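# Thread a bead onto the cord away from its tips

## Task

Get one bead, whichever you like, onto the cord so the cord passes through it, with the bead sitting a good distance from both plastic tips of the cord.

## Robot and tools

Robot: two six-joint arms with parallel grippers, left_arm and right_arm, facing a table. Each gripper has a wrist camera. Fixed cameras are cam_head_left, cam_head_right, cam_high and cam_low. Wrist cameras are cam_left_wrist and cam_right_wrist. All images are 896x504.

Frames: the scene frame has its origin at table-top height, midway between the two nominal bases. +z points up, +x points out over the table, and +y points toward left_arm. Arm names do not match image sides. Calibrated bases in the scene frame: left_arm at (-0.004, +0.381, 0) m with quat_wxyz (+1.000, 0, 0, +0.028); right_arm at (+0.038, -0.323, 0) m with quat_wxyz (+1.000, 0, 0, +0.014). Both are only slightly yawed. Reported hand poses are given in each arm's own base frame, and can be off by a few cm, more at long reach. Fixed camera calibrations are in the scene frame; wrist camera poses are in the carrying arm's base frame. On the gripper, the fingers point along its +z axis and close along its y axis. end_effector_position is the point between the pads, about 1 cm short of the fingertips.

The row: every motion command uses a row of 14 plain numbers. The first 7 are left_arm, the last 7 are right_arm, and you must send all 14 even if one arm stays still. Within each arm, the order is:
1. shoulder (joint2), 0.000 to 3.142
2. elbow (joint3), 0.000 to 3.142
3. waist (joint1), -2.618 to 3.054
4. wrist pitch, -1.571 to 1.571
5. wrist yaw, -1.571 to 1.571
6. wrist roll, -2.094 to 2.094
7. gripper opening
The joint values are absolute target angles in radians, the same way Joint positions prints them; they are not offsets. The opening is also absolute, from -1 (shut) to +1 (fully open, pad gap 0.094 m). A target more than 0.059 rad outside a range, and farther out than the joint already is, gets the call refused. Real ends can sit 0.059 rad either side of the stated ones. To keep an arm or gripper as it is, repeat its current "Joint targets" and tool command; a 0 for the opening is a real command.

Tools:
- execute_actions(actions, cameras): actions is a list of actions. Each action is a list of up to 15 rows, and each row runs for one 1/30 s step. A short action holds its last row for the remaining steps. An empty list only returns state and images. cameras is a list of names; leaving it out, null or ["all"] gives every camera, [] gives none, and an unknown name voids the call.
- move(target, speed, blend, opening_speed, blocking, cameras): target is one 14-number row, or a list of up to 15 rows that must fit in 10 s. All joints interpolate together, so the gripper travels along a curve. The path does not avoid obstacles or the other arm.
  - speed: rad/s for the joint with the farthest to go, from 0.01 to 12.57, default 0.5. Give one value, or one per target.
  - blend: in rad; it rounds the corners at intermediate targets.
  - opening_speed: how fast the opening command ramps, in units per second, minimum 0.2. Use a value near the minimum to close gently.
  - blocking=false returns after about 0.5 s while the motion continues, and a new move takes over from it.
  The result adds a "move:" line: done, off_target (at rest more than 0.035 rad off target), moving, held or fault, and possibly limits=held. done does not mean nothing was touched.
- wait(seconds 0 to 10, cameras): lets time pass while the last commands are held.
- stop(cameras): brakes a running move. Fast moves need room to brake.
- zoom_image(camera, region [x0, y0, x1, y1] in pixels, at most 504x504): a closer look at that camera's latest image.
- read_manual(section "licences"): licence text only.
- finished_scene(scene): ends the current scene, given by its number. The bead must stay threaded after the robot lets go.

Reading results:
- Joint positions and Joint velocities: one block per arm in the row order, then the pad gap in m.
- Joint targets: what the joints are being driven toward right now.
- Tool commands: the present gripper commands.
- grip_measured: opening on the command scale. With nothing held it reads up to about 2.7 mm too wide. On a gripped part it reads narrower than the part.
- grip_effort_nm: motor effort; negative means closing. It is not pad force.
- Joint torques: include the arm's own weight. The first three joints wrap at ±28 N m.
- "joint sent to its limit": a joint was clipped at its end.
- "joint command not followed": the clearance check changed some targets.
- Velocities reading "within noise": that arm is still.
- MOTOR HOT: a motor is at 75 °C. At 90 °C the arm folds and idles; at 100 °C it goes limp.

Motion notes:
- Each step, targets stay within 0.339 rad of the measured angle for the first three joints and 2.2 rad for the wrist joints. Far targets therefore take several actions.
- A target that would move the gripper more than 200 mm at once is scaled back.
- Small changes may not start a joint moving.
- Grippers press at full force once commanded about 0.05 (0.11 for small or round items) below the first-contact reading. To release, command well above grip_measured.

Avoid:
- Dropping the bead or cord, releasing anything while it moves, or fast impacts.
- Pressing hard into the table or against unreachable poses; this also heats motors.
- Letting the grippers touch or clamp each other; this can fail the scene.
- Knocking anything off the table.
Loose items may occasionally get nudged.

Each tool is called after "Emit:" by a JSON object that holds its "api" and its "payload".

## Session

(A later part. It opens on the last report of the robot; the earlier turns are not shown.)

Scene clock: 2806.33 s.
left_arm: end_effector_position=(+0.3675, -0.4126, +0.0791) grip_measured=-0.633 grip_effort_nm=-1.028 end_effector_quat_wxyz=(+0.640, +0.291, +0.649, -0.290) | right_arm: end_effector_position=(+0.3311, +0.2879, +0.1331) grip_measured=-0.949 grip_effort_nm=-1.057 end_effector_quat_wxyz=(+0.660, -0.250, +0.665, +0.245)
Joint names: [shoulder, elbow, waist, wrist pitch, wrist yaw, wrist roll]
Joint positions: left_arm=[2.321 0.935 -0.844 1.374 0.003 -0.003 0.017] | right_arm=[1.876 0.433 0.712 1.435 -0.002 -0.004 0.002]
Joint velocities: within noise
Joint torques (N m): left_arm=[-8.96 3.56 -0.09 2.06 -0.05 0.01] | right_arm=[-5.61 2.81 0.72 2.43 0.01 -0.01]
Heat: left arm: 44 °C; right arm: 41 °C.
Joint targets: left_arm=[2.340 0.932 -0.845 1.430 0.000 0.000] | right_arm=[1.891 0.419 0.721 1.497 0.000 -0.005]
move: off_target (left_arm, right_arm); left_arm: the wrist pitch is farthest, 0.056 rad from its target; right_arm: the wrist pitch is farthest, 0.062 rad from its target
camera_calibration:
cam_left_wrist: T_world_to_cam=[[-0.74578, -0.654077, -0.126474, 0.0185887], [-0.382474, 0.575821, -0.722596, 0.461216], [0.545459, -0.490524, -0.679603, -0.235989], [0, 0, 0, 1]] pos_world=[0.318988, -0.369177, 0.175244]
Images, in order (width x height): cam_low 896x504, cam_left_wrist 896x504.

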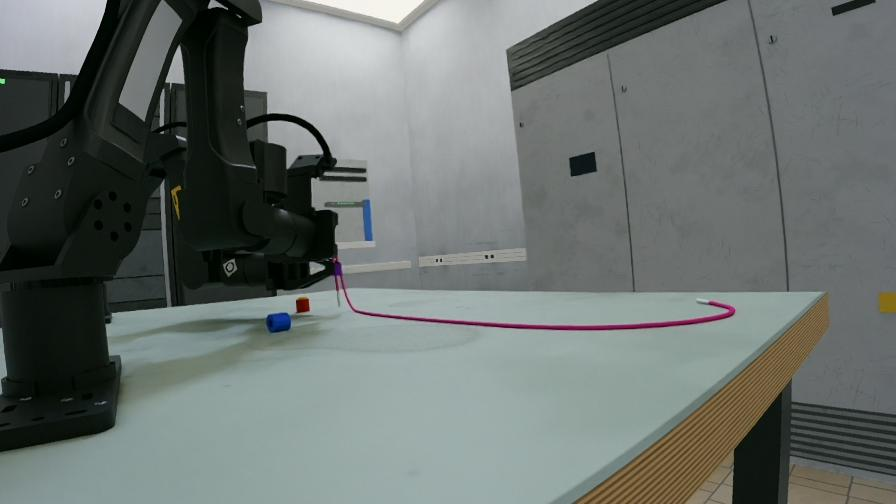

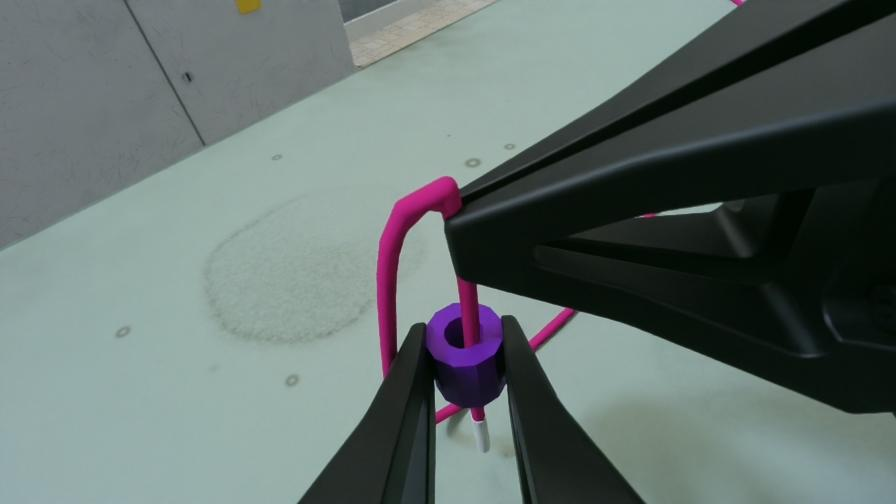

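Emit:
{"api": "move", "payload": {"target": [2.340, 0.932, -0.845, 1.430, 0.0, 0.0, -0.70, 1.953, 0.437, 0.721, 1.540, 0.0, -0.005, -0.97], "speed": 0.1, "cameras": ["cam_left_wrist", "cam_low"]}}

Emit:
{"api": "zoom_image", "payload": {"camera": "cam_low", "region": [270, 180, 410, 340]}}

Scene clock: 2842.60 s.
left_arm: end_effector_position=(+0.3672, -0.4122, +0.0774) grip_measured=-0.633 grip_effort_nm=-1.033 end_effector_quat_wxyz=(+0.639, +0.292, +0.650, -0.289) | right_arm: end_effector_position=(+0.3316, +0.2880, +0.1144) grip_measured=-0.949 grip_effort_nm=-1.057 end_effector_quat_wxyz=(+0.649, -0.254, +0.676, +0.240)
Joint names: [shoulder, elbow, waist, wrist pitch, wrist yaw, wrist roll]
Joint positions: left_arm=[2.322 0.933 -0.844 1.373 0.003 -0.003 0.017] | right_arm=[1.934 0.433 0.712 1.457 -0.001 -0.005 0.002]
Joint velocities: within noise
Joint torques (N m): left_arm=[-9.07 3.67 -0.05 2.07 -0.05 0.01] | right_arm=[-5.49 3.88 0.79 2.66 0.01 0.01]
Heat: left arm: 44 °C; right arm: 45 °C.
Joint targets: left_arm=[2.340 0.932 -0.845 1.430 0.000 0.000] | right_arm=[1.953 0.437 0.721 1.540 0.000 -0.005]
move: off_target (left_arm, right_arm); left_arm: the wrist pitch is farthest, 0.057 rad from its target; right_arm: the wrist pitch is farthest, 0.083 rad from its target
camera_calibration:
cam_left_wrist: T_world_to_cam=[[-0.746176, -0.653717, -0.125999, 0.018654], [-0.384714, 0.577857, -0.719775, 0.461126], [0.543339, -0.488606, -0.682677, -0.234973], [0, 0, 0, 1]] pos_world=[0.318991, -0.369079, 0.173846]
Images, in order (width x height): cam_low 896x504, cam_left_wrist 896x504.

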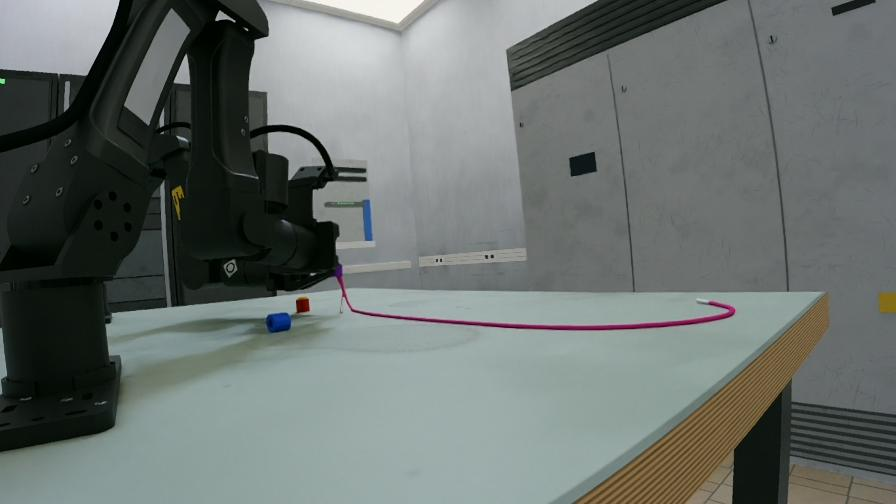

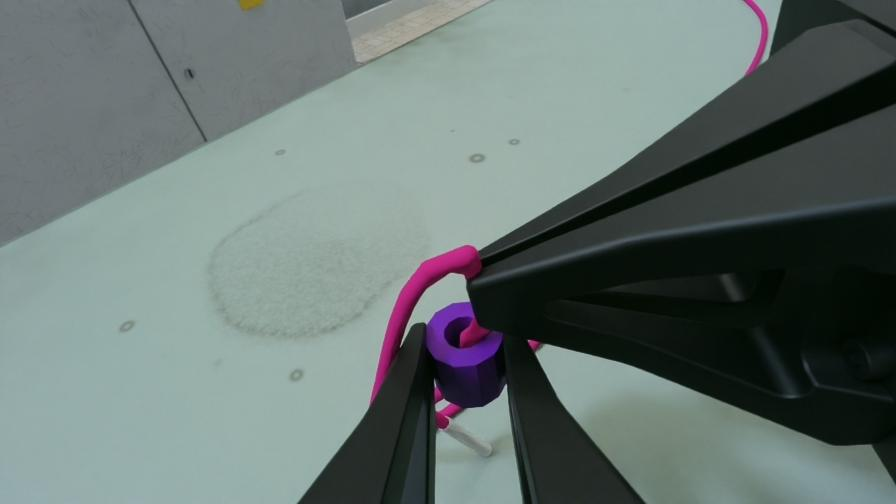

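Scaled by 3.150 from the camera's 896x504 image, which has a finer 1280x720 frame.

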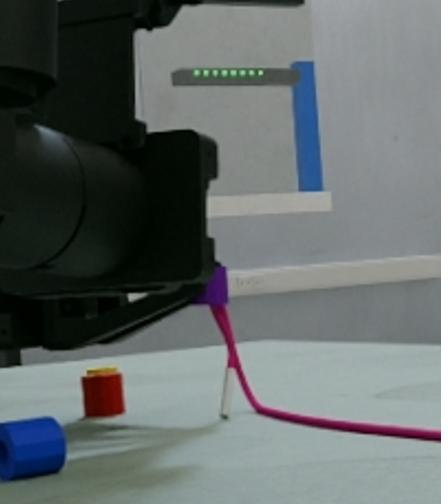

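Emit:
{"api": "move", "payload": {"target": [2.340, 0.932, -0.845, 1.430, 0.0, 0.0, -0.70, 1.940, 0.437, 0.721, 1.440, 0.0, -0.005, -0.97], "speed": 0.1, "cameras": ["cam_left_wrist"]}}

Scene clock: 2849.13 s.
left_arm: end_effector_position=(+0.3672, -0.4122, +0.0770) grip_measured=-0.633 grip_effort_nm=-1.028 end_effector_quat_wxyz=(+0.639, +0.292, +0.651, -0.289) | right_arm: end_effector_position=(+0.3318, +0.2877, +0.1122) grip_measured=-0.949 grip_effort_nm=-1.057 end_effector_quat_wxyz=(+0.646, -0.254, +0.679, +0.238)
Joint names: [shoulder, elbow, waist, wrist pitch, wrist yaw, wrist roll]
Joint positions: left_arm=[2.322 0.933 -0.844 1.372 0.003 -0.003 0.017] | right_arm=[1.934 0.433 0.712 1.449 0.001 -0.005 0.002]
Joint velocities: within noise
Joint torques (N m): left_arm=[-9.07 3.66 -0.1 2.08 -0.05 0.02] | right_arm=[-6.58 3.9 0.75 1.72 0 0.02]
Heat: left arm: 44 °C; right arm: 45 °C.
Joint targets: left_arm=[2.340 0.932 -0.845 1.430 0.000 0.000] | right_arm=[1.940 0.437 0.721 1.440 0.000 -0.005]
move: off_target (left_arm); left_arm: the wrist pitch is farthest, 0.058 rad from its target
camera_calibration:
cam_left_wrist: T_world_to_cam=[[-0.746329, -0.653532, -0.126053, 0.0187523], [-0.385387, 0.578734, -0.718709, 0.461361], [0.54265, -0.487814, -0.683789, -0.234577], [0, 0, 0, 1]] pos_world=[0.319092, -0.36918, 0.173547]
Images, in order (width x height): cam_left_wrist 896x504.

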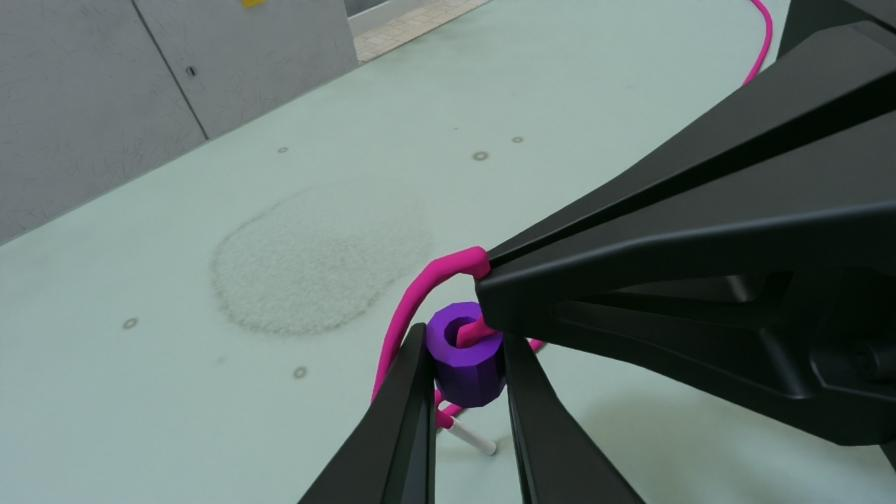

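Emit:
{"api": "move", "payload": {"target": [2.340, 0.932, -0.845, 1.430, 0.0, 0.0, -0.70, 1.880, 0.437, 0.721, 1.530, 0.0, -0.005, -0.97], "speed": 0.15, "cameras": []}}

Scene clock: 2855.60 s.
left_arm: end_effector_position=(+0.3672, -0.4122, +0.0775) grip_measured=-0.633 grip_effort_nm=-1.033 end_effector_quat_wxyz=(+0.639, +0.292, +0.650, -0.289) | right_arm: end_effector_position=(+0.3318, +0.2877, +0.1230) grip_measured=-0.949 grip_effort_nm=-1.057 end_effector_quat_wxyz=(+0.655, -0.251, +0.670, +0.242)
Joint names: [shoulder, elbow, waist, wrist pitch, wrist yaw, wrist roll]
Joint positions: left_arm=[2.322 0.933 -0.844 1.374 0.003 -0.003 0.017] | right_arm=[1.912 0.433 0.712 1.455 0.001 -0.005 0.002]
Joint velocities: within noise
Joint torques (N m): left_arm=[-9.06 3.67 -0.09 2.07 -0.05 0.01] | right_arm=[-9.47 3.99 0.75 2.57 -0.03 0]
Heat: left arm: 44 °C; right arm: 44 °C.
Joint targets: left_arm=[2.340 0.932 -0.845 1.430 0.000 0.000] | right_arm=[1.880 0.437 0.721 1.530 0.000 -0.005]
move: off_target (left_arm, right_arm); left_arm: the wrist pitch is farthest, 0.056 rad from its target; right_arm: the wrist pitch is farthest, 0.075 rad from its target
No camera images: "cameras" was empty.

Emit:
{"api": "move", "payload": {"target": [2.340, 0.932, -0.845, 1.430, 0.0, 0.0, -0.70, 1.880, 0.437, 0.721, 1.530, 0.0, -0.005, -0.55], "speed": 0.15, "opening_speed": 0.3, "cameras": ["cam_left_wrist", "cam_low"]}}

Scene clock: 2862.93 s.
left_arm: end_effector_position=(+0.3672, -0.4122, +0.0776) grip_measured=-0.633 grip_effort_nm=-1.033 end_effector_quat_wxyz=(+0.639, +0.292, +0.650, -0.289) | right_arm: end_effector_position=(+0.3318, +0.2877, +0.1230) grip_measured=-0.553 grip_effort_nm=0.134 end_effector_quat_wxyz=(+0.655, -0.251, +0.670, +0.242)
Joint names: [shoulder, elbow, waist, wrist pitch, wrist yaw, wrist roll]
Joint positions: left_arm=[2.322 0.933 -0.844 1.374 0.003 -0.003 0.017] | right_arm=[1.912 0.433 0.712 1.455 0.001 -0.005 0.021]
Joint velocities: within noise
Joint torques (N m): left_arm=[-9.07 3.67 -0.1 2.06 -0.05 0.01] | right_arm=[-9.44 4 0.73 2.59 -0.05 0]
Heat: left arm: 44 °C; right arm: 45 °C.
Joint targets: left_arm=[2.340 0.932 -0.845 1.430 0.000 0.000] | right_arm=[1.880 0.437 0.721 1.530 0.000 -0.005]
move: off_target (left_arm, right_arm); left_arm: the wrist pitch is farthest, 0.056 rad from its target; right_arm: the wrist pitch is farthest, 0.075 rad from its target
camera_calibration:
cam_left_wrist: T_world_to_cam=[[-0.746069, -0.65382, -0.1261, 0.01869], [-0.384322, 0.577468, -0.720297, 0.461033], [0.543763, -0.488928, -0.682108, -0.235141], [0, 0, 0, 1]] pos_world=[0.31899, -0.368979, 0.174046]
Images, in order (width x height): cam_low 896x504, cam_left_wrist 896x504.

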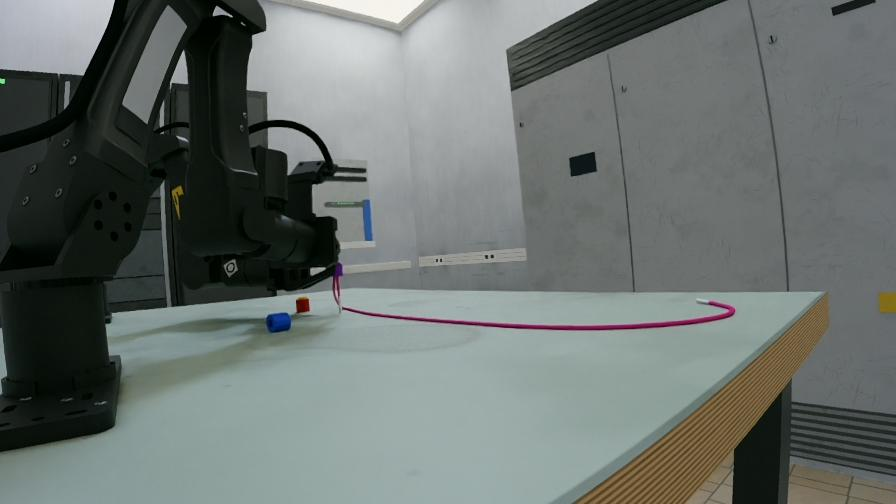

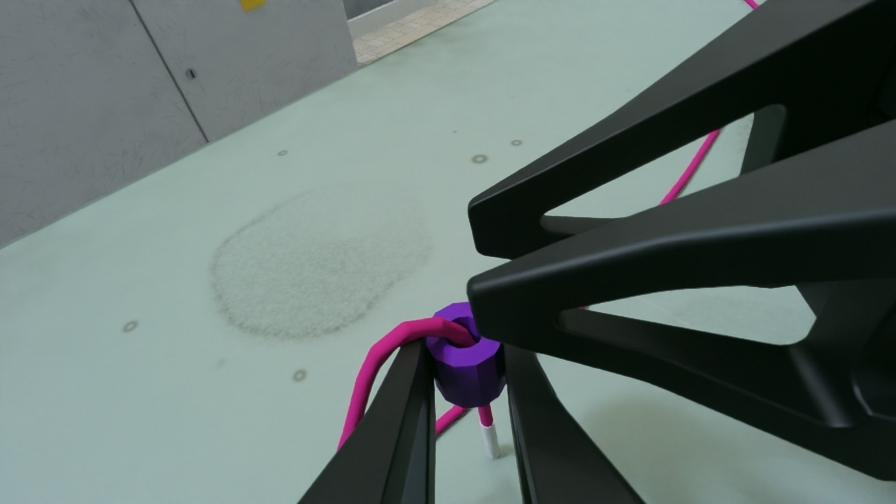

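Emit:
{"api": "move", "payload": {"target": [2.340, 0.932, -0.845, 1.430, 0.0, 0.0, -0.70, 1.660, 0.195, 0.690, 1.530, 0.0, -0.005, -0.55], "speed": 0.25, "cameras": ["cam_left_wrist", "cam_low", "cam_high"]}}

Emit:
{"api": "zoom_image", "payload": {"camera": "cam_low", "region": [270, 220, 410, 340]}}

Scene clock: 2871.83 s.
left_arm: end_effector_position=(+0.3672, -0.4122, +0.0776) grip_measured=-0.633 grip_effort_nm=-1.028 end_effector_quat_wxyz=(+0.639, +0.292, +0.650, -0.289) | right_arm: end_effector_position=(+0.2916, +0.2459, +0.1370) grip_measured=-0.553 grip_effort_nm=0.129 end_effector_quat_wxyz=(+0.658, -0.246, +0.671, +0.237)
Joint names: [shoulder, elbow, waist, wrist pitch, wrist yaw, wrist roll]
Joint positions: left_arm=[2.322 0.933 -0.844 1.374 0.003 -0.003 0.017] | right_arm=[1.686 0.208 0.698 1.455 0.001 -0.005 0.021]
Joint velocities: within noise
Joint torques (N m): left_arm=[-9.07 3.69 -0.09 2.06 -0.05 0.02] | right_arm=[-6.91 2.74 -0.8 2.55 -0.04 0.02]
Heat: left arm: 44 °C; right arm: 47 °C.
Joint targets: left_arm=[2.340 0.932 -0.845 1.430 0.000 0.000] | right_arm=[1.660 0.195 0.690 1.530 0.000 -0.005]
move: off_target (left_arm, right_arm); left_arm: the wrist pitch is farthest, 0.056 rad from its target; right_arm: the wrist pitch is farthest, 0.075 rad from its target
camera_calibration:
cam_left_wrist: T_world_to_cam=[[-0.746069, -0.65382, -0.1261, 0.01869], [-0.384322, 0.577468, -0.720297, 0.461033], [0.543763, -0.488928, -0.682108, -0.235141], [0, 0, 0, 1]] pos_world=[0.31899, -0.368979, 0.174046]
Images, in order (width x height): cam_high 896x504, cam_low 896x504, cam_left_wrist 896x504.

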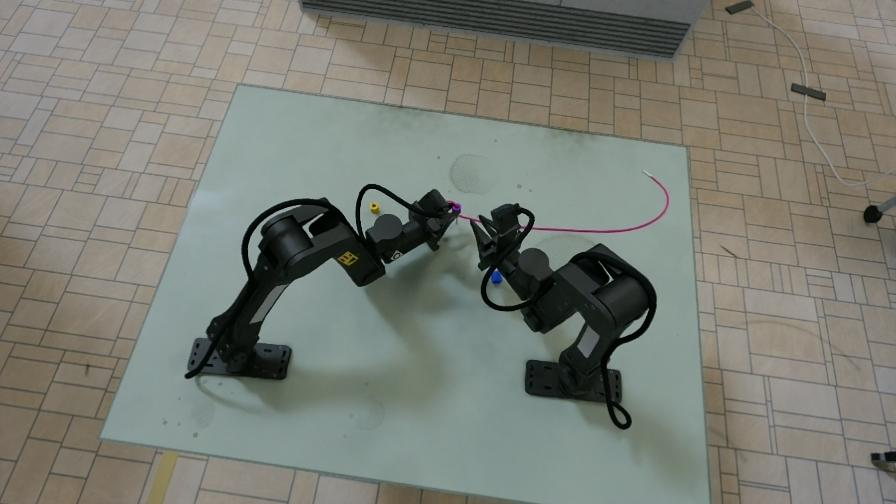

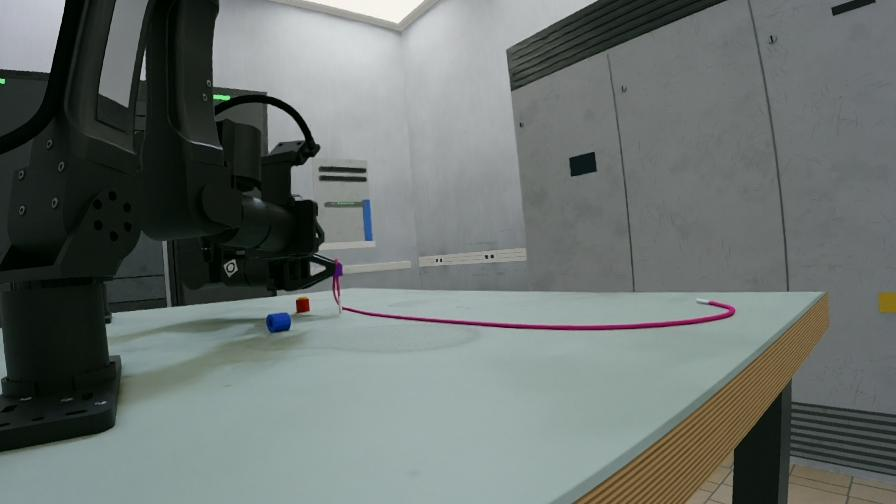

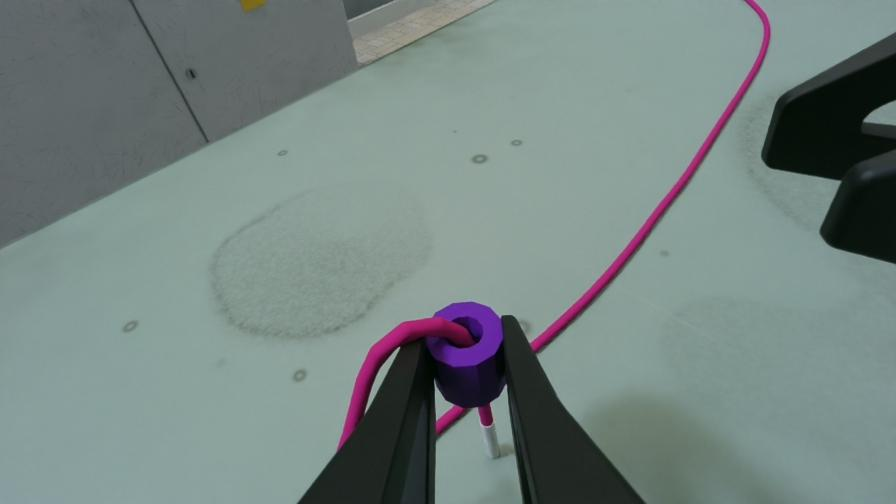

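Scaled by 3.600 from the camera's 896x504 image, which has a finer 1280x720 frame.

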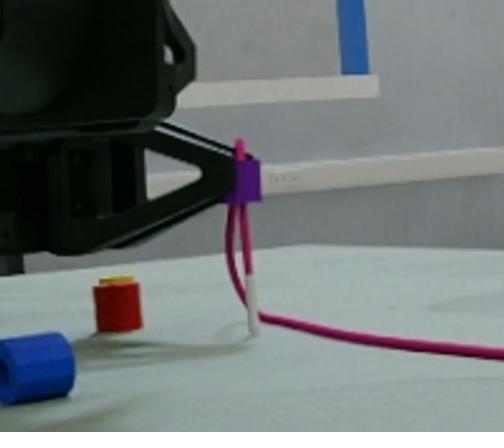

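Emit:
{"api": "move", "payload": {"target": [[1.995, 1.250, -0.845, -0.026, 0.0, 0.0, -0.70, 1.660, 0.195, 0.690, 1.530, 0.0, -0.005, -0.55], [2.500, 2.227, -0.845, -1.286, 0.0, 0.0, -0.70, 1.660, 0.195, 0.690, 1.530, 0.0, -0.005, -0.55]], "speed": [0.35, 0.3], "blend": [0.05, 0], "cameras": ["cam_left_wrist", "cam_low", "cam_high"]}}

Emit:
{"api": "zoom_image", "payload": {"camera": "cam_low", "region": [250, 250, 390, 350]}}

Scene clock: 2900.67 s.
left_arm: end_effector_position=(+0.3212, -0.3605, +0.0240) grip_measured=-0.633 grip_effort_nm=-1.028 end_effector_quat_wxyz=(+0.006, +0.409, +0.912, -0.004) | right_arm: end_effector_position=(+0.2916, +0.2459, +0.1370) grip_measured=-0.553 grip_effort_nm=0.134 end_effector_quat_wxyz=(+0.658, -0.246, +0.671, +0.237)
Joint names: [shoulder, elbow, waist, wrist pitch, wrist yaw, wrist roll]
Joint positions: left_arm=[2.475 2.197 -0.844 -1.279 0.003 0 0.017] | right_arm=[1.686 0.208 0.698 1.455 0.001 -0.005 0.021]
Joint velocities: within noise
Joint torques (N m): left_arm=[-11.22 7.66 -0.1 0.29 -0.05 -0.01] | right_arm=[-6.86 2.74 -0.69 2.56 -0.03 0]
Heat: left arm: 41 °C; right arm: 49 °C.
Joint targets: left_arm=[2.500 2.227 -0.845 -1.286 0.000 0.000] | right_arm=[1.660 0.195 0.690 1.530 0.000 -0.005]
move: off_target (right_arm); right_arm: the wrist pitch is farthest, 0.075 rad from its target
camera_calibration:
cam_left_wrist: T_world_to_cam=[[-0.826829, -0.562441, 0.00365658, 0.0671138], [-0.417788, 0.618505, 0.665511, 0.367129], [-0.376572, 0.548736, -0.746379, 0.449782], [0, 0, 0, 1]] pos_world=[0.378249, -0.436136, 0.0911342]
Images, in order (width x height): cam_high 896x504, cam_low 896x504, cam_left_wrist 896x504.

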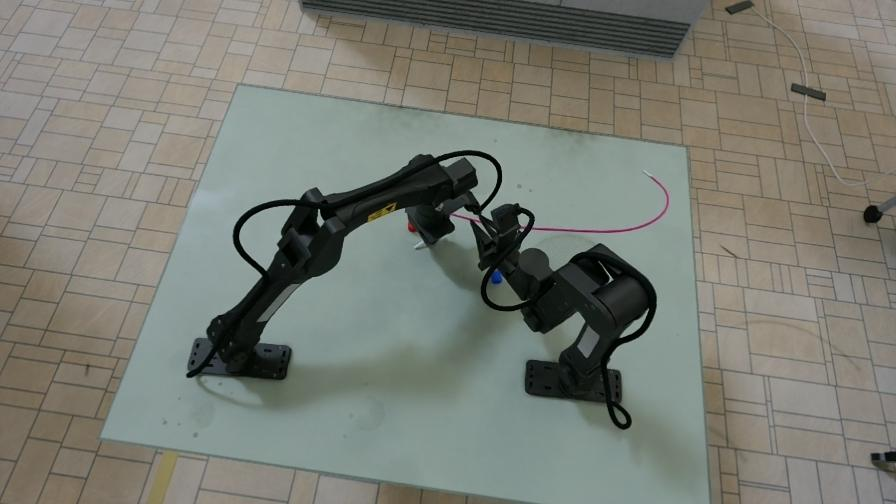

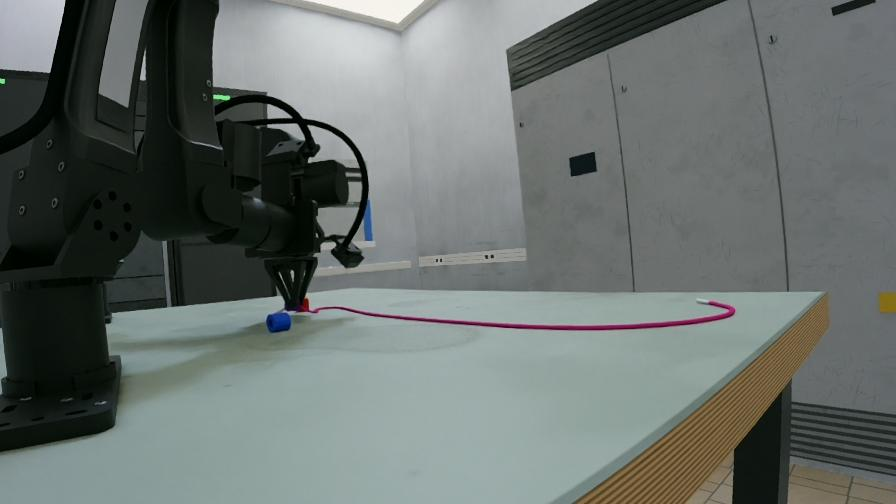

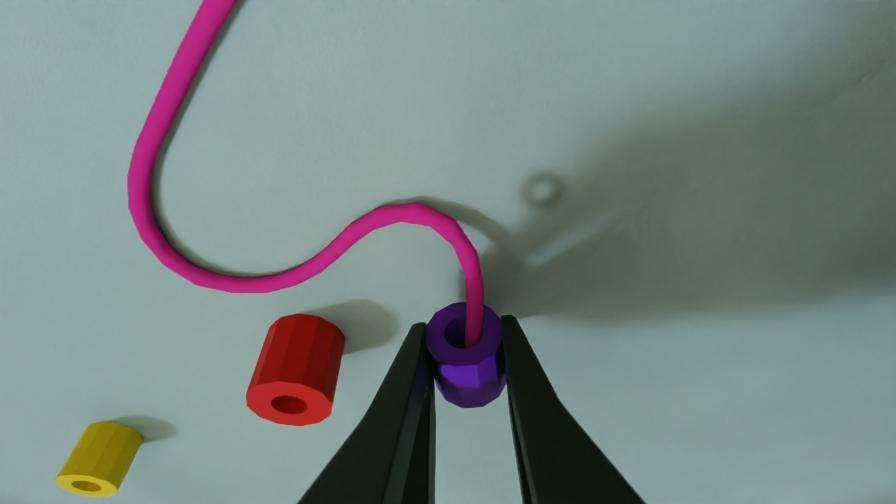

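Scaled by 3.600 from the camera's 896x504 image, which has a finer 1280x720 frame.

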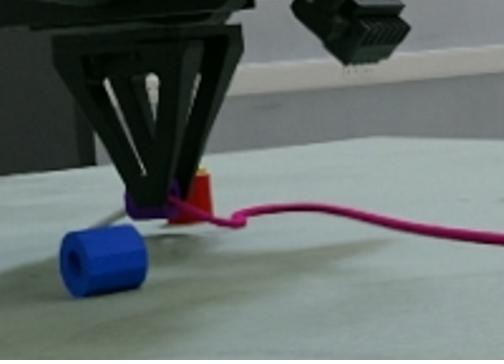

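Emit:
{"api": "move", "payload": {"target": [[2.513, 2.227, -0.845, -1.280, 0.0, 0.0, -0.70, 1.660, 0.195, 0.690, 1.530, 0.0, -0.005, -0.55]], "speed": [0.1], "cameras": ["cam_low"]}}

Emit:
{"api": "zoom_image", "payload": {"camera": "cam_low", "region": [250, 270, 340, 340]}}

Scene clock: 2909.97 s.
left_arm: end_effector_position=(+0.3201, -0.3593, +0.0176) grip_measured=-0.633 grip_effort_nm=-1.033 end_effector_quat_wxyz=(-0.001, +0.409, +0.912, -0.001) | right_arm: end_effector_position=(+0.2916, +0.2459, +0.1370) grip_measured=-0.553 grip_effort_nm=0.129 end_effector_quat_wxyz=(+0.658, -0.246, +0.671, +0.237)
Joint names: [shoulder, elbow, waist, wrist pitch, wrist yaw, wrist roll]
Joint positions: left_arm=[2.489 2.197 -0.844 -1.28 0.003 0 0.017] | right_arm=[1.686 0.208 0.698 1.455 0.001 -0.005 0.021]
Joint velocities: within noise
Joint torques (N m): left_arm=[-11.33 7.61 -0.09 0.33 -0.05 -0.02] | right_arm=[-6.86 2.78 -0.76 2.56 -0.03 0]
Heat: left arm: 39 °C; right arm: 50 °C.
Joint targets: left_arm=[2.513 2.227 -0.845 -1.280 0.000 0.000] | right_arm=[1.660 0.195 0.690 1.530 0.000 -0.005]
move: off_target (right_arm); right_arm: the wrist pitch is farthest, 0.075 rad from its target
Images, in order (width x height): cam_low 896x504.

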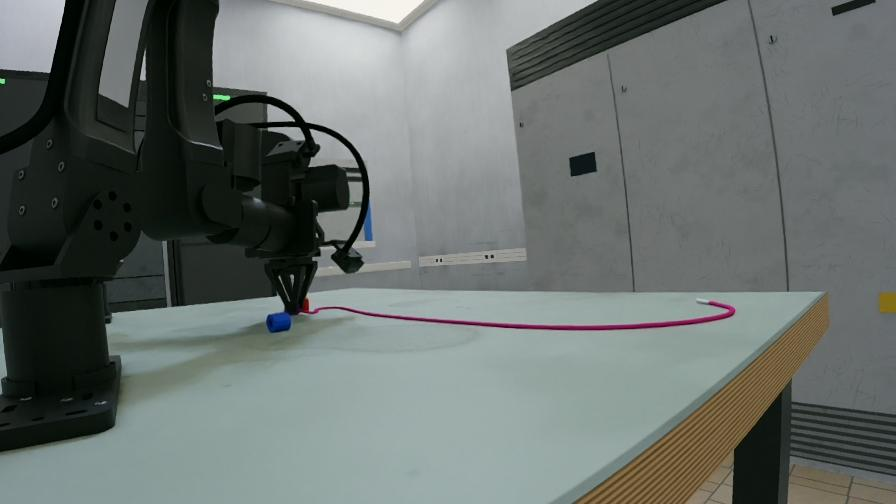

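Scaled by 5.600 from the camera's 896x504 image, which has a finer 1280x720 frame.

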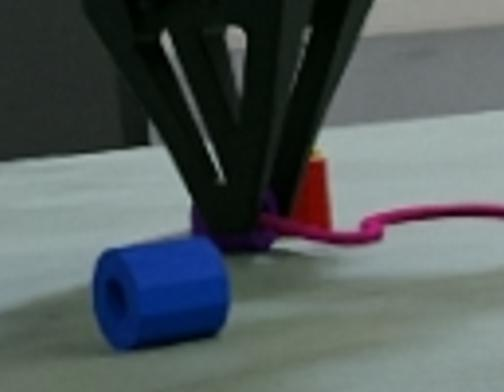

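Emit:
{"api": "move", "payload": {"target": [[2.513, 2.227, -0.845, -1.280, 0.0, 0.0, -0.30, 1.660, 0.195, 0.690, 1.530, 0.0, -0.005, -0.55]], "speed": [0.1], "opening_speed": 0.3, "cameras": ["cam_left_wrist"]}}

Scene clock: 2915.27 s.
left_arm: end_effector_position=(+0.3201, -0.3593, +0.0176) grip_measured=-0.302 grip_effort_nm=0.105 end_effector_quat_wxyz=(-0.001, +0.409, +0.912, -0.001) | right_arm: end_effector_position=(+0.2916, +0.2459, +0.1370) grip_measured=-0.553 grip_effort_nm=0.129 end_effector_quat_wxyz=(+0.658, -0.246, +0.671, +0.237)
Joint names: [shoulder, elbow, waist, wrist pitch, wrist yaw, wrist roll]
Joint positions: left_arm=[2.489 2.197 -0.844 -1.28 0.003 0 0.033] | right_arm=[1.686 0.208 0.698 1.455 0.001 -0.005 0.021]
Joint velocities: within noise
Joint torques (N m): left_arm=[-11.34 7.6 -0.09 0.34 -0.04 -0.01] | right_arm=[-6.89 2.74 -0.77 2.56 -0.04 0.02]
Heat: left arm: 38 °C; right arm: 50 °C.
Joint targets: left_arm=[2.513 2.227 -0.845 -1.280 0.000 0.000] | right_arm=[1.660 0.195 0.690 1.530 0.000 -0.005]
move: off_target (right_arm); right_arm: the wrist pitch is farthest, 0.075 rad from its target
camera_calibration:
cam_left_wrist: T_world_to_cam=[[-0.82675, -0.562542, 0.00554536, 0.0668062], [-0.411187, 0.610977, 0.676486, 0.365229], [-0.38394, 0.557005, -0.736435, 0.449145], [0, 0, 0, 1]] pos_world=[0.377854, -0.43574, 0.0833232]
Images, in order (width x height): cam_left_wrist 896x504.

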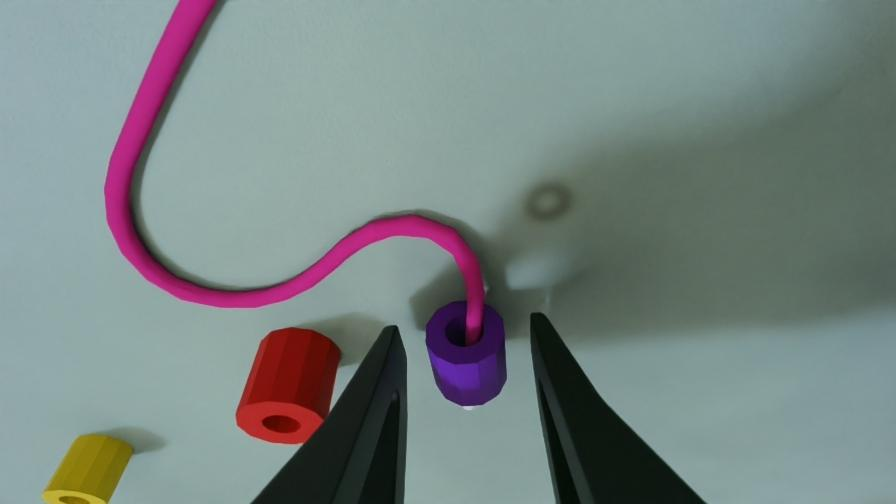

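Emit:
{"api": "move", "payload": {"target": [[2.420, 2.380, -0.845, -1.500, 0.0, 0.0, -0.30, 1.660, 0.195, 0.690, 1.530, 0.0, -0.005, -0.55]], "speed": [0.2], "cameras": ["cam_left_wrist", "cam_high", "cam_low"]}}

Emit:
{"api": "zoom_image", "payload": {"camera": "cam_left_wrist", "region": [300, 100, 560, 330]}}

Emit:
{"api": "zoom_image", "payload": {"camera": "cam_high", "region": [380, 180, 500, 270]}}

Scene clock: 2923.87 s.
left_arm: end_effector_position=(+0.3103, -0.3482, +0.0590) grip_measured=-0.302 grip_effort_nm=0.105 end_effector_quat_wxyz=(-0.025, +0.409, +0.912, +0.009) | right_arm: end_effector_position=(+0.2916, +0.2459, +0.1370) grip_measured=-0.553 grip_effort_nm=0.134 end_effector_quat_wxyz=(+0.658, -0.246, +0.671, +0.237)
Joint names: [shoulder, elbow, waist, wrist pitch, wrist yaw, wrist roll]
Joint positions: left_arm=[2.484 2.352 -0.844 -1.491 0.003 0 0.033] | right_arm=[1.686 0.208 0.698 1.455 0.001 -0.005 0.021]
Joint velocities: within noise
Joint torques (N m): left_arm=[-18.86 7.35 -0.08 0.21 -0.05 -0.01] | right_arm=[-6.86 2.76 -0.72 2.56 -0.02 -0.01]
Heat: left arm: 37 °C; right arm: 51 °C.
Joint targets: left_arm=[2.420 2.380 -0.845 -1.500 0.000 0.000] | right_arm=[1.660 0.195 0.690 1.530 0.000 -0.005]
move: off_target (left_arm, right_arm); left_arm: the shoulder is farthest, 0.064 rad from its target; right_arm: the wrist pitch is farthest, 0.075 rad from its target
camera_calibration:
cam_left_wrist: T_world_to_cam=[[-0.82645, -0.562874, 0.0123428, 0.0640689], [-0.386977, 0.583837, 0.713711, 0.307158], [-0.408936, 0.58507, -0.700331, 0.485051], [0, 0, 0, 1]] pos_world=[0.370168, -0.427056, 0.119684]
Images, in order (width x height): cam_high 896x504, cam_low 896x504, cam_left_wrist 896x504.

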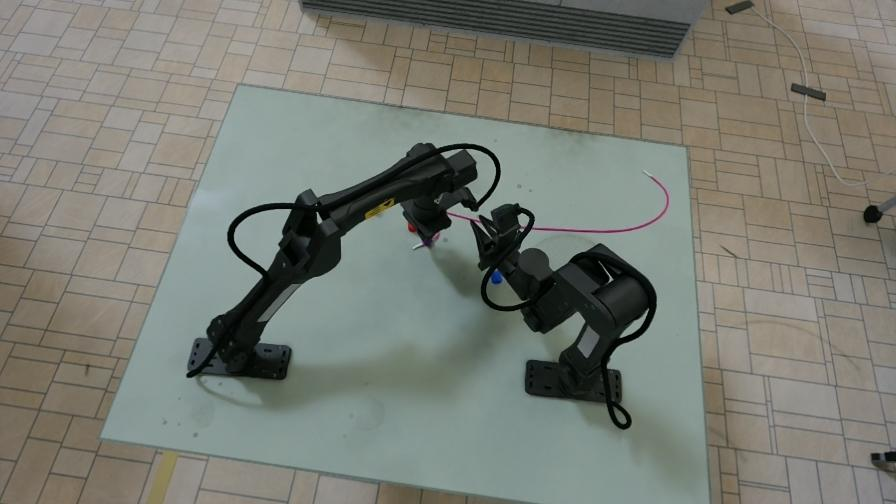

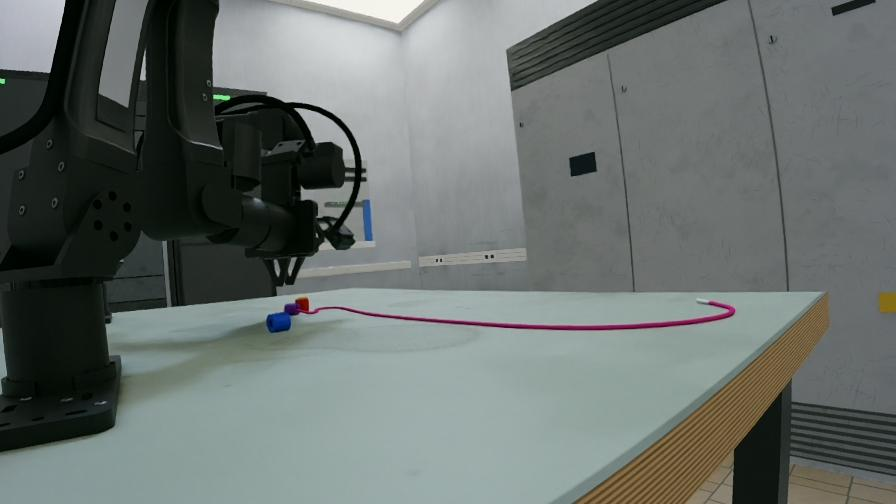

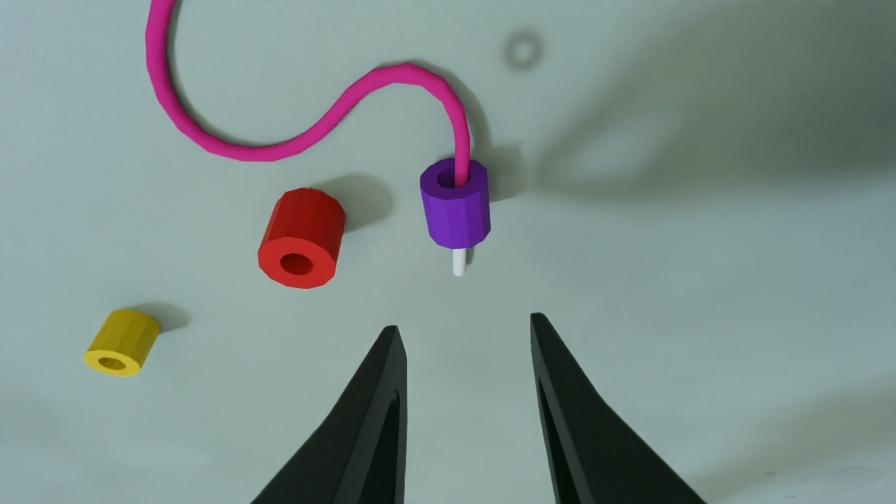

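Scaled by 1.938 from the camera's 896x504 image, which has a finer 1280x720 frame.

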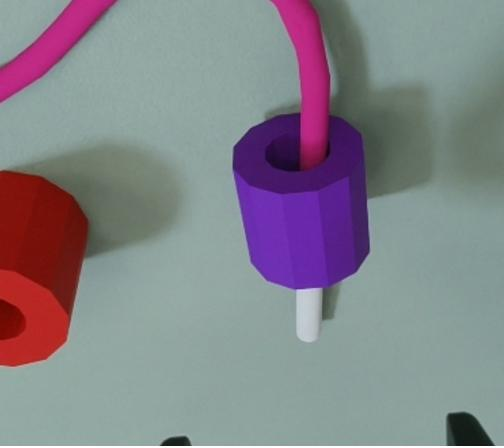

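Scaled by 4.200 from the camera's 896x504 image, which has a finer 1280x720 frame.

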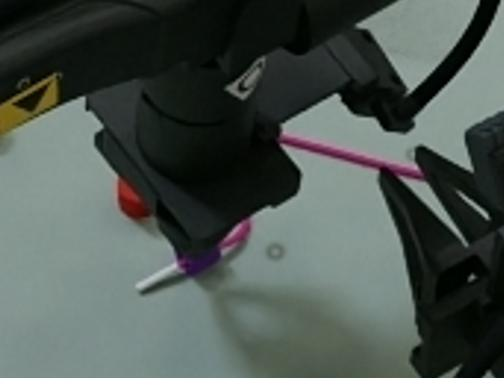

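Emit:
{"api": "move", "payload": {"target": [[2.288, 2.058, -0.845, -1.266, 0.0, 0.0, -0.30, 1.660, 0.195, 0.690, 1.530, 0.0, -0.005, -0.55]], "speed": [0.25], "cameras": ["cam_left_wrist", "cam_low"]}}

Emit:
{"api": "zoom_image", "payload": {"camera": "cam_left_wrist", "region": [360, 150, 580, 400]}}

Scene clock: 3077.13 s.
left_arm: end_effector_position=(+0.3044, -0.3416, +0.0444) grip_measured=-0.302 grip_effort_nm=0.100 end_effector_quat_wxyz=(-0.001, +0.409, +0.912, -0.001) | right_arm: end_effector_position=(+0.2916, +0.2459, +0.1370) grip_measured=-0.553 grip_effort_nm=0.134 end_effector_quat_wxyz=(+0.658, -0.246, +0.671, +0.237)
Joint names: [shoulder, elbow, waist, wrist pitch, wrist yaw, wrist roll]
Joint positions: left_arm=[2.353 2.062 -0.844 -1.281 0.003 0 0.033] | right_arm=[1.686 0.208 0.698 1.455 0.001 -0.005 0.021]
Joint velocities: within noise
Joint torques (N m): left_arm=[-18.3 4.97 -0.09 0.45 -0.04 -0.01] | right_arm=[-6.87 2.78 -0.76 2.57 -0.04 0.01]
Heat: left arm: 37 °C; right arm: 55 °C.
Joint targets: left_arm=[2.288 2.058 -0.845 -1.266 0.000 0.000] | right_arm=[1.660 0.195 0.690 1.530 0.000 -0.005]
move: off_target (left_arm, right_arm); left_arm: the shoulder is farthest, 0.065 rad from its target; right_arm: the wrist pitch is farthest, 0.075 rad from its target
camera_calibration:
cam_left_wrist: T_world_to_cam=[[-0.826773, -0.562507, 0.00565299, 0.0637017], [-0.410791, 0.610584, 0.67708, 0.329396], [-0.384314, 0.55747, -0.735887, 0.453208], [0, 0, 0, 1]] pos_world=[0.362154, -0.417941, 0.110123]
Images, in order (width x height): cam_low 896x504, cam_left_wrist 896x504.

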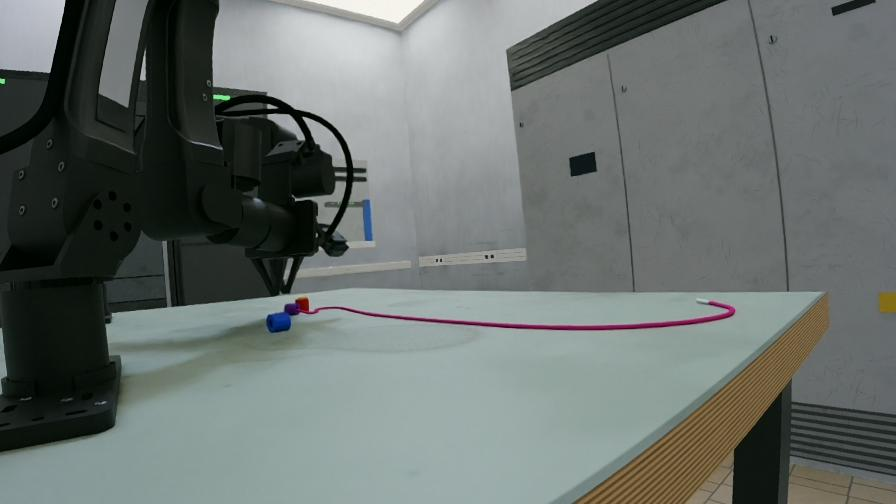

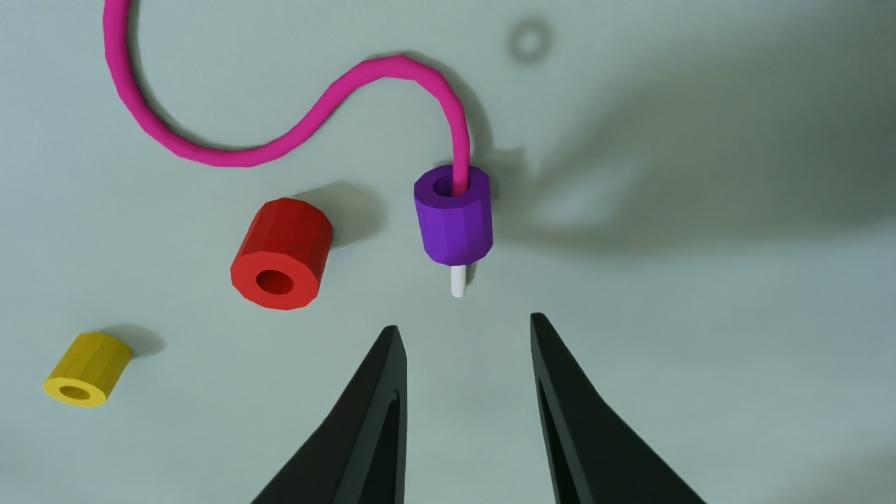

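Scaled by 2.016 from the camera's 896x504 image, which has a finer 1280x720 frame.

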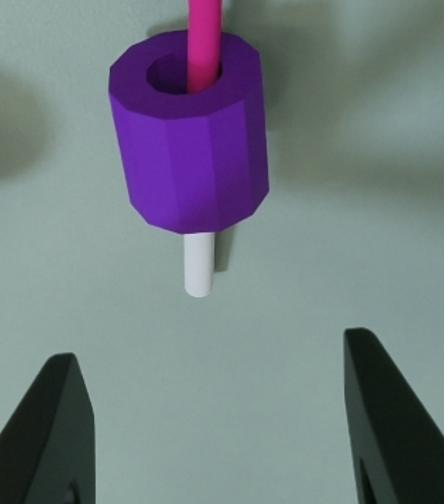

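Emit:
{"api": "move", "payload": {"target": [[2.288, 1.957, -0.845, -1.159, 0.0, 0.0, -0.30, 1.660, 0.195, 0.690, 1.530, 0.0, -0.005, -0.55]], "speed": [0.2], "cameras": ["cam_left_wrist", "cam_low"]}}

Emit:
{"api": "zoom_image", "payload": {"camera": "cam_low", "region": [250, 260, 350, 340]}}

Scene clock: 3097.47 s.
left_arm: end_effector_position=(+0.3036, -0.3407, +0.0212) grip_measured=-0.302 grip_effort_nm=0.100 end_effector_quat_wxyz=(+0.003, +0.409, +0.912, -0.003) | right_arm: end_effector_position=(+0.2916, +0.2459, +0.1370) grip_measured=-0.553 grip_effort_nm=0.129 end_effector_quat_wxyz=(+0.658, -0.246, +0.671, +0.237)
Joint names: [shoulder, elbow, waist, wrist pitch, wrist yaw, wrist roll]
Joint positions: left_arm=[2.348 1.959 -0.844 -1.174 0.003 0 0.033] | right_arm=[1.686 0.208 0.698 1.455 0.001 -0.005 0.021]
Joint velocities: within noise
Joint torques (N m): left_arm=[-17.74 5.07 -0.1 0.48 -0.04 -0.01] | right_arm=[-6.83 2.74 -0.75 2.57 -0.03 0]
Heat: left arm: 42 °C; right arm: 55 °C.
Joint targets: left_arm=[2.288 1.957 -0.845 -1.159 0.000 0.000] | right_arm=[1.660 0.195 0.690 1.530 0.000 -0.005]
move: off_target (left_arm, right_arm); left_arm: the shoulder is farthest, 0.060 rad from its target; right_arm: the wrist pitch is farthest, 0.075 rad from its target
camera_calibration:
cam_left_wrist: T_world_to_cam=[[-0.826821, -0.562447, 0.00446284, 0.0637135], [-0.415034, 0.615435, 0.670064, 0.347369], [-0.379622, 0.552171, -0.742289, 0.432276], [0, 0, 0, 1]] pos_world=[0.360951, -0.416638, 0.0878297]
Images, in order (width x height): cam_low 896x504, cam_left_wrist 896x504.

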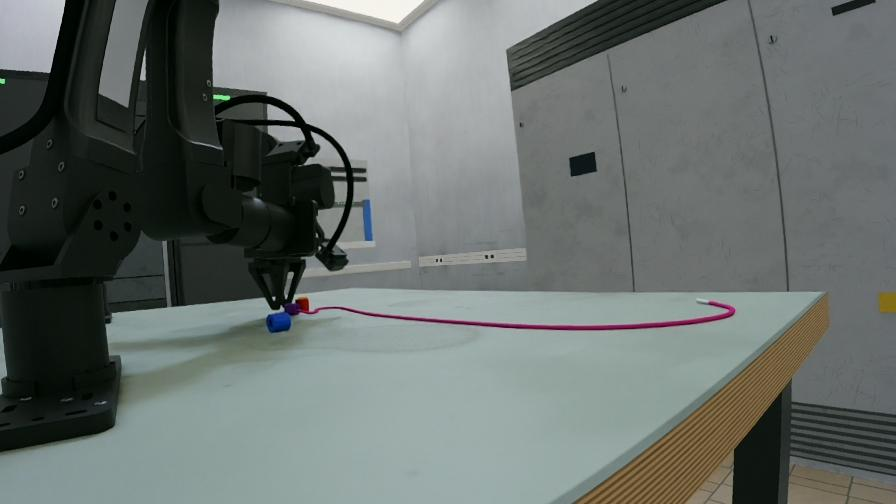

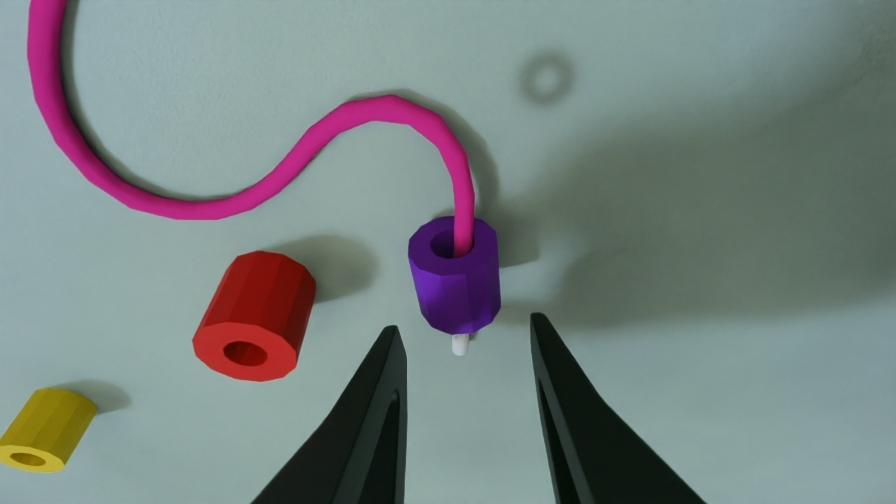

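Scaled by 5.040 from the camera's 896x504 image, which has a finer 1280x720 frame.

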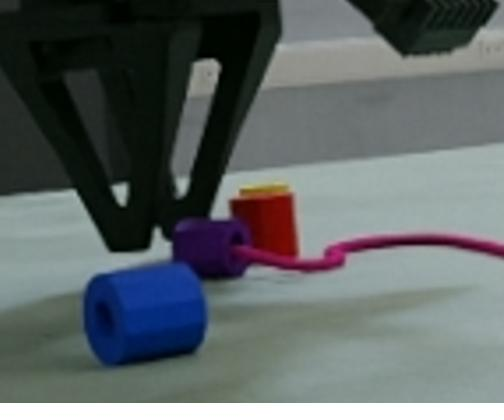

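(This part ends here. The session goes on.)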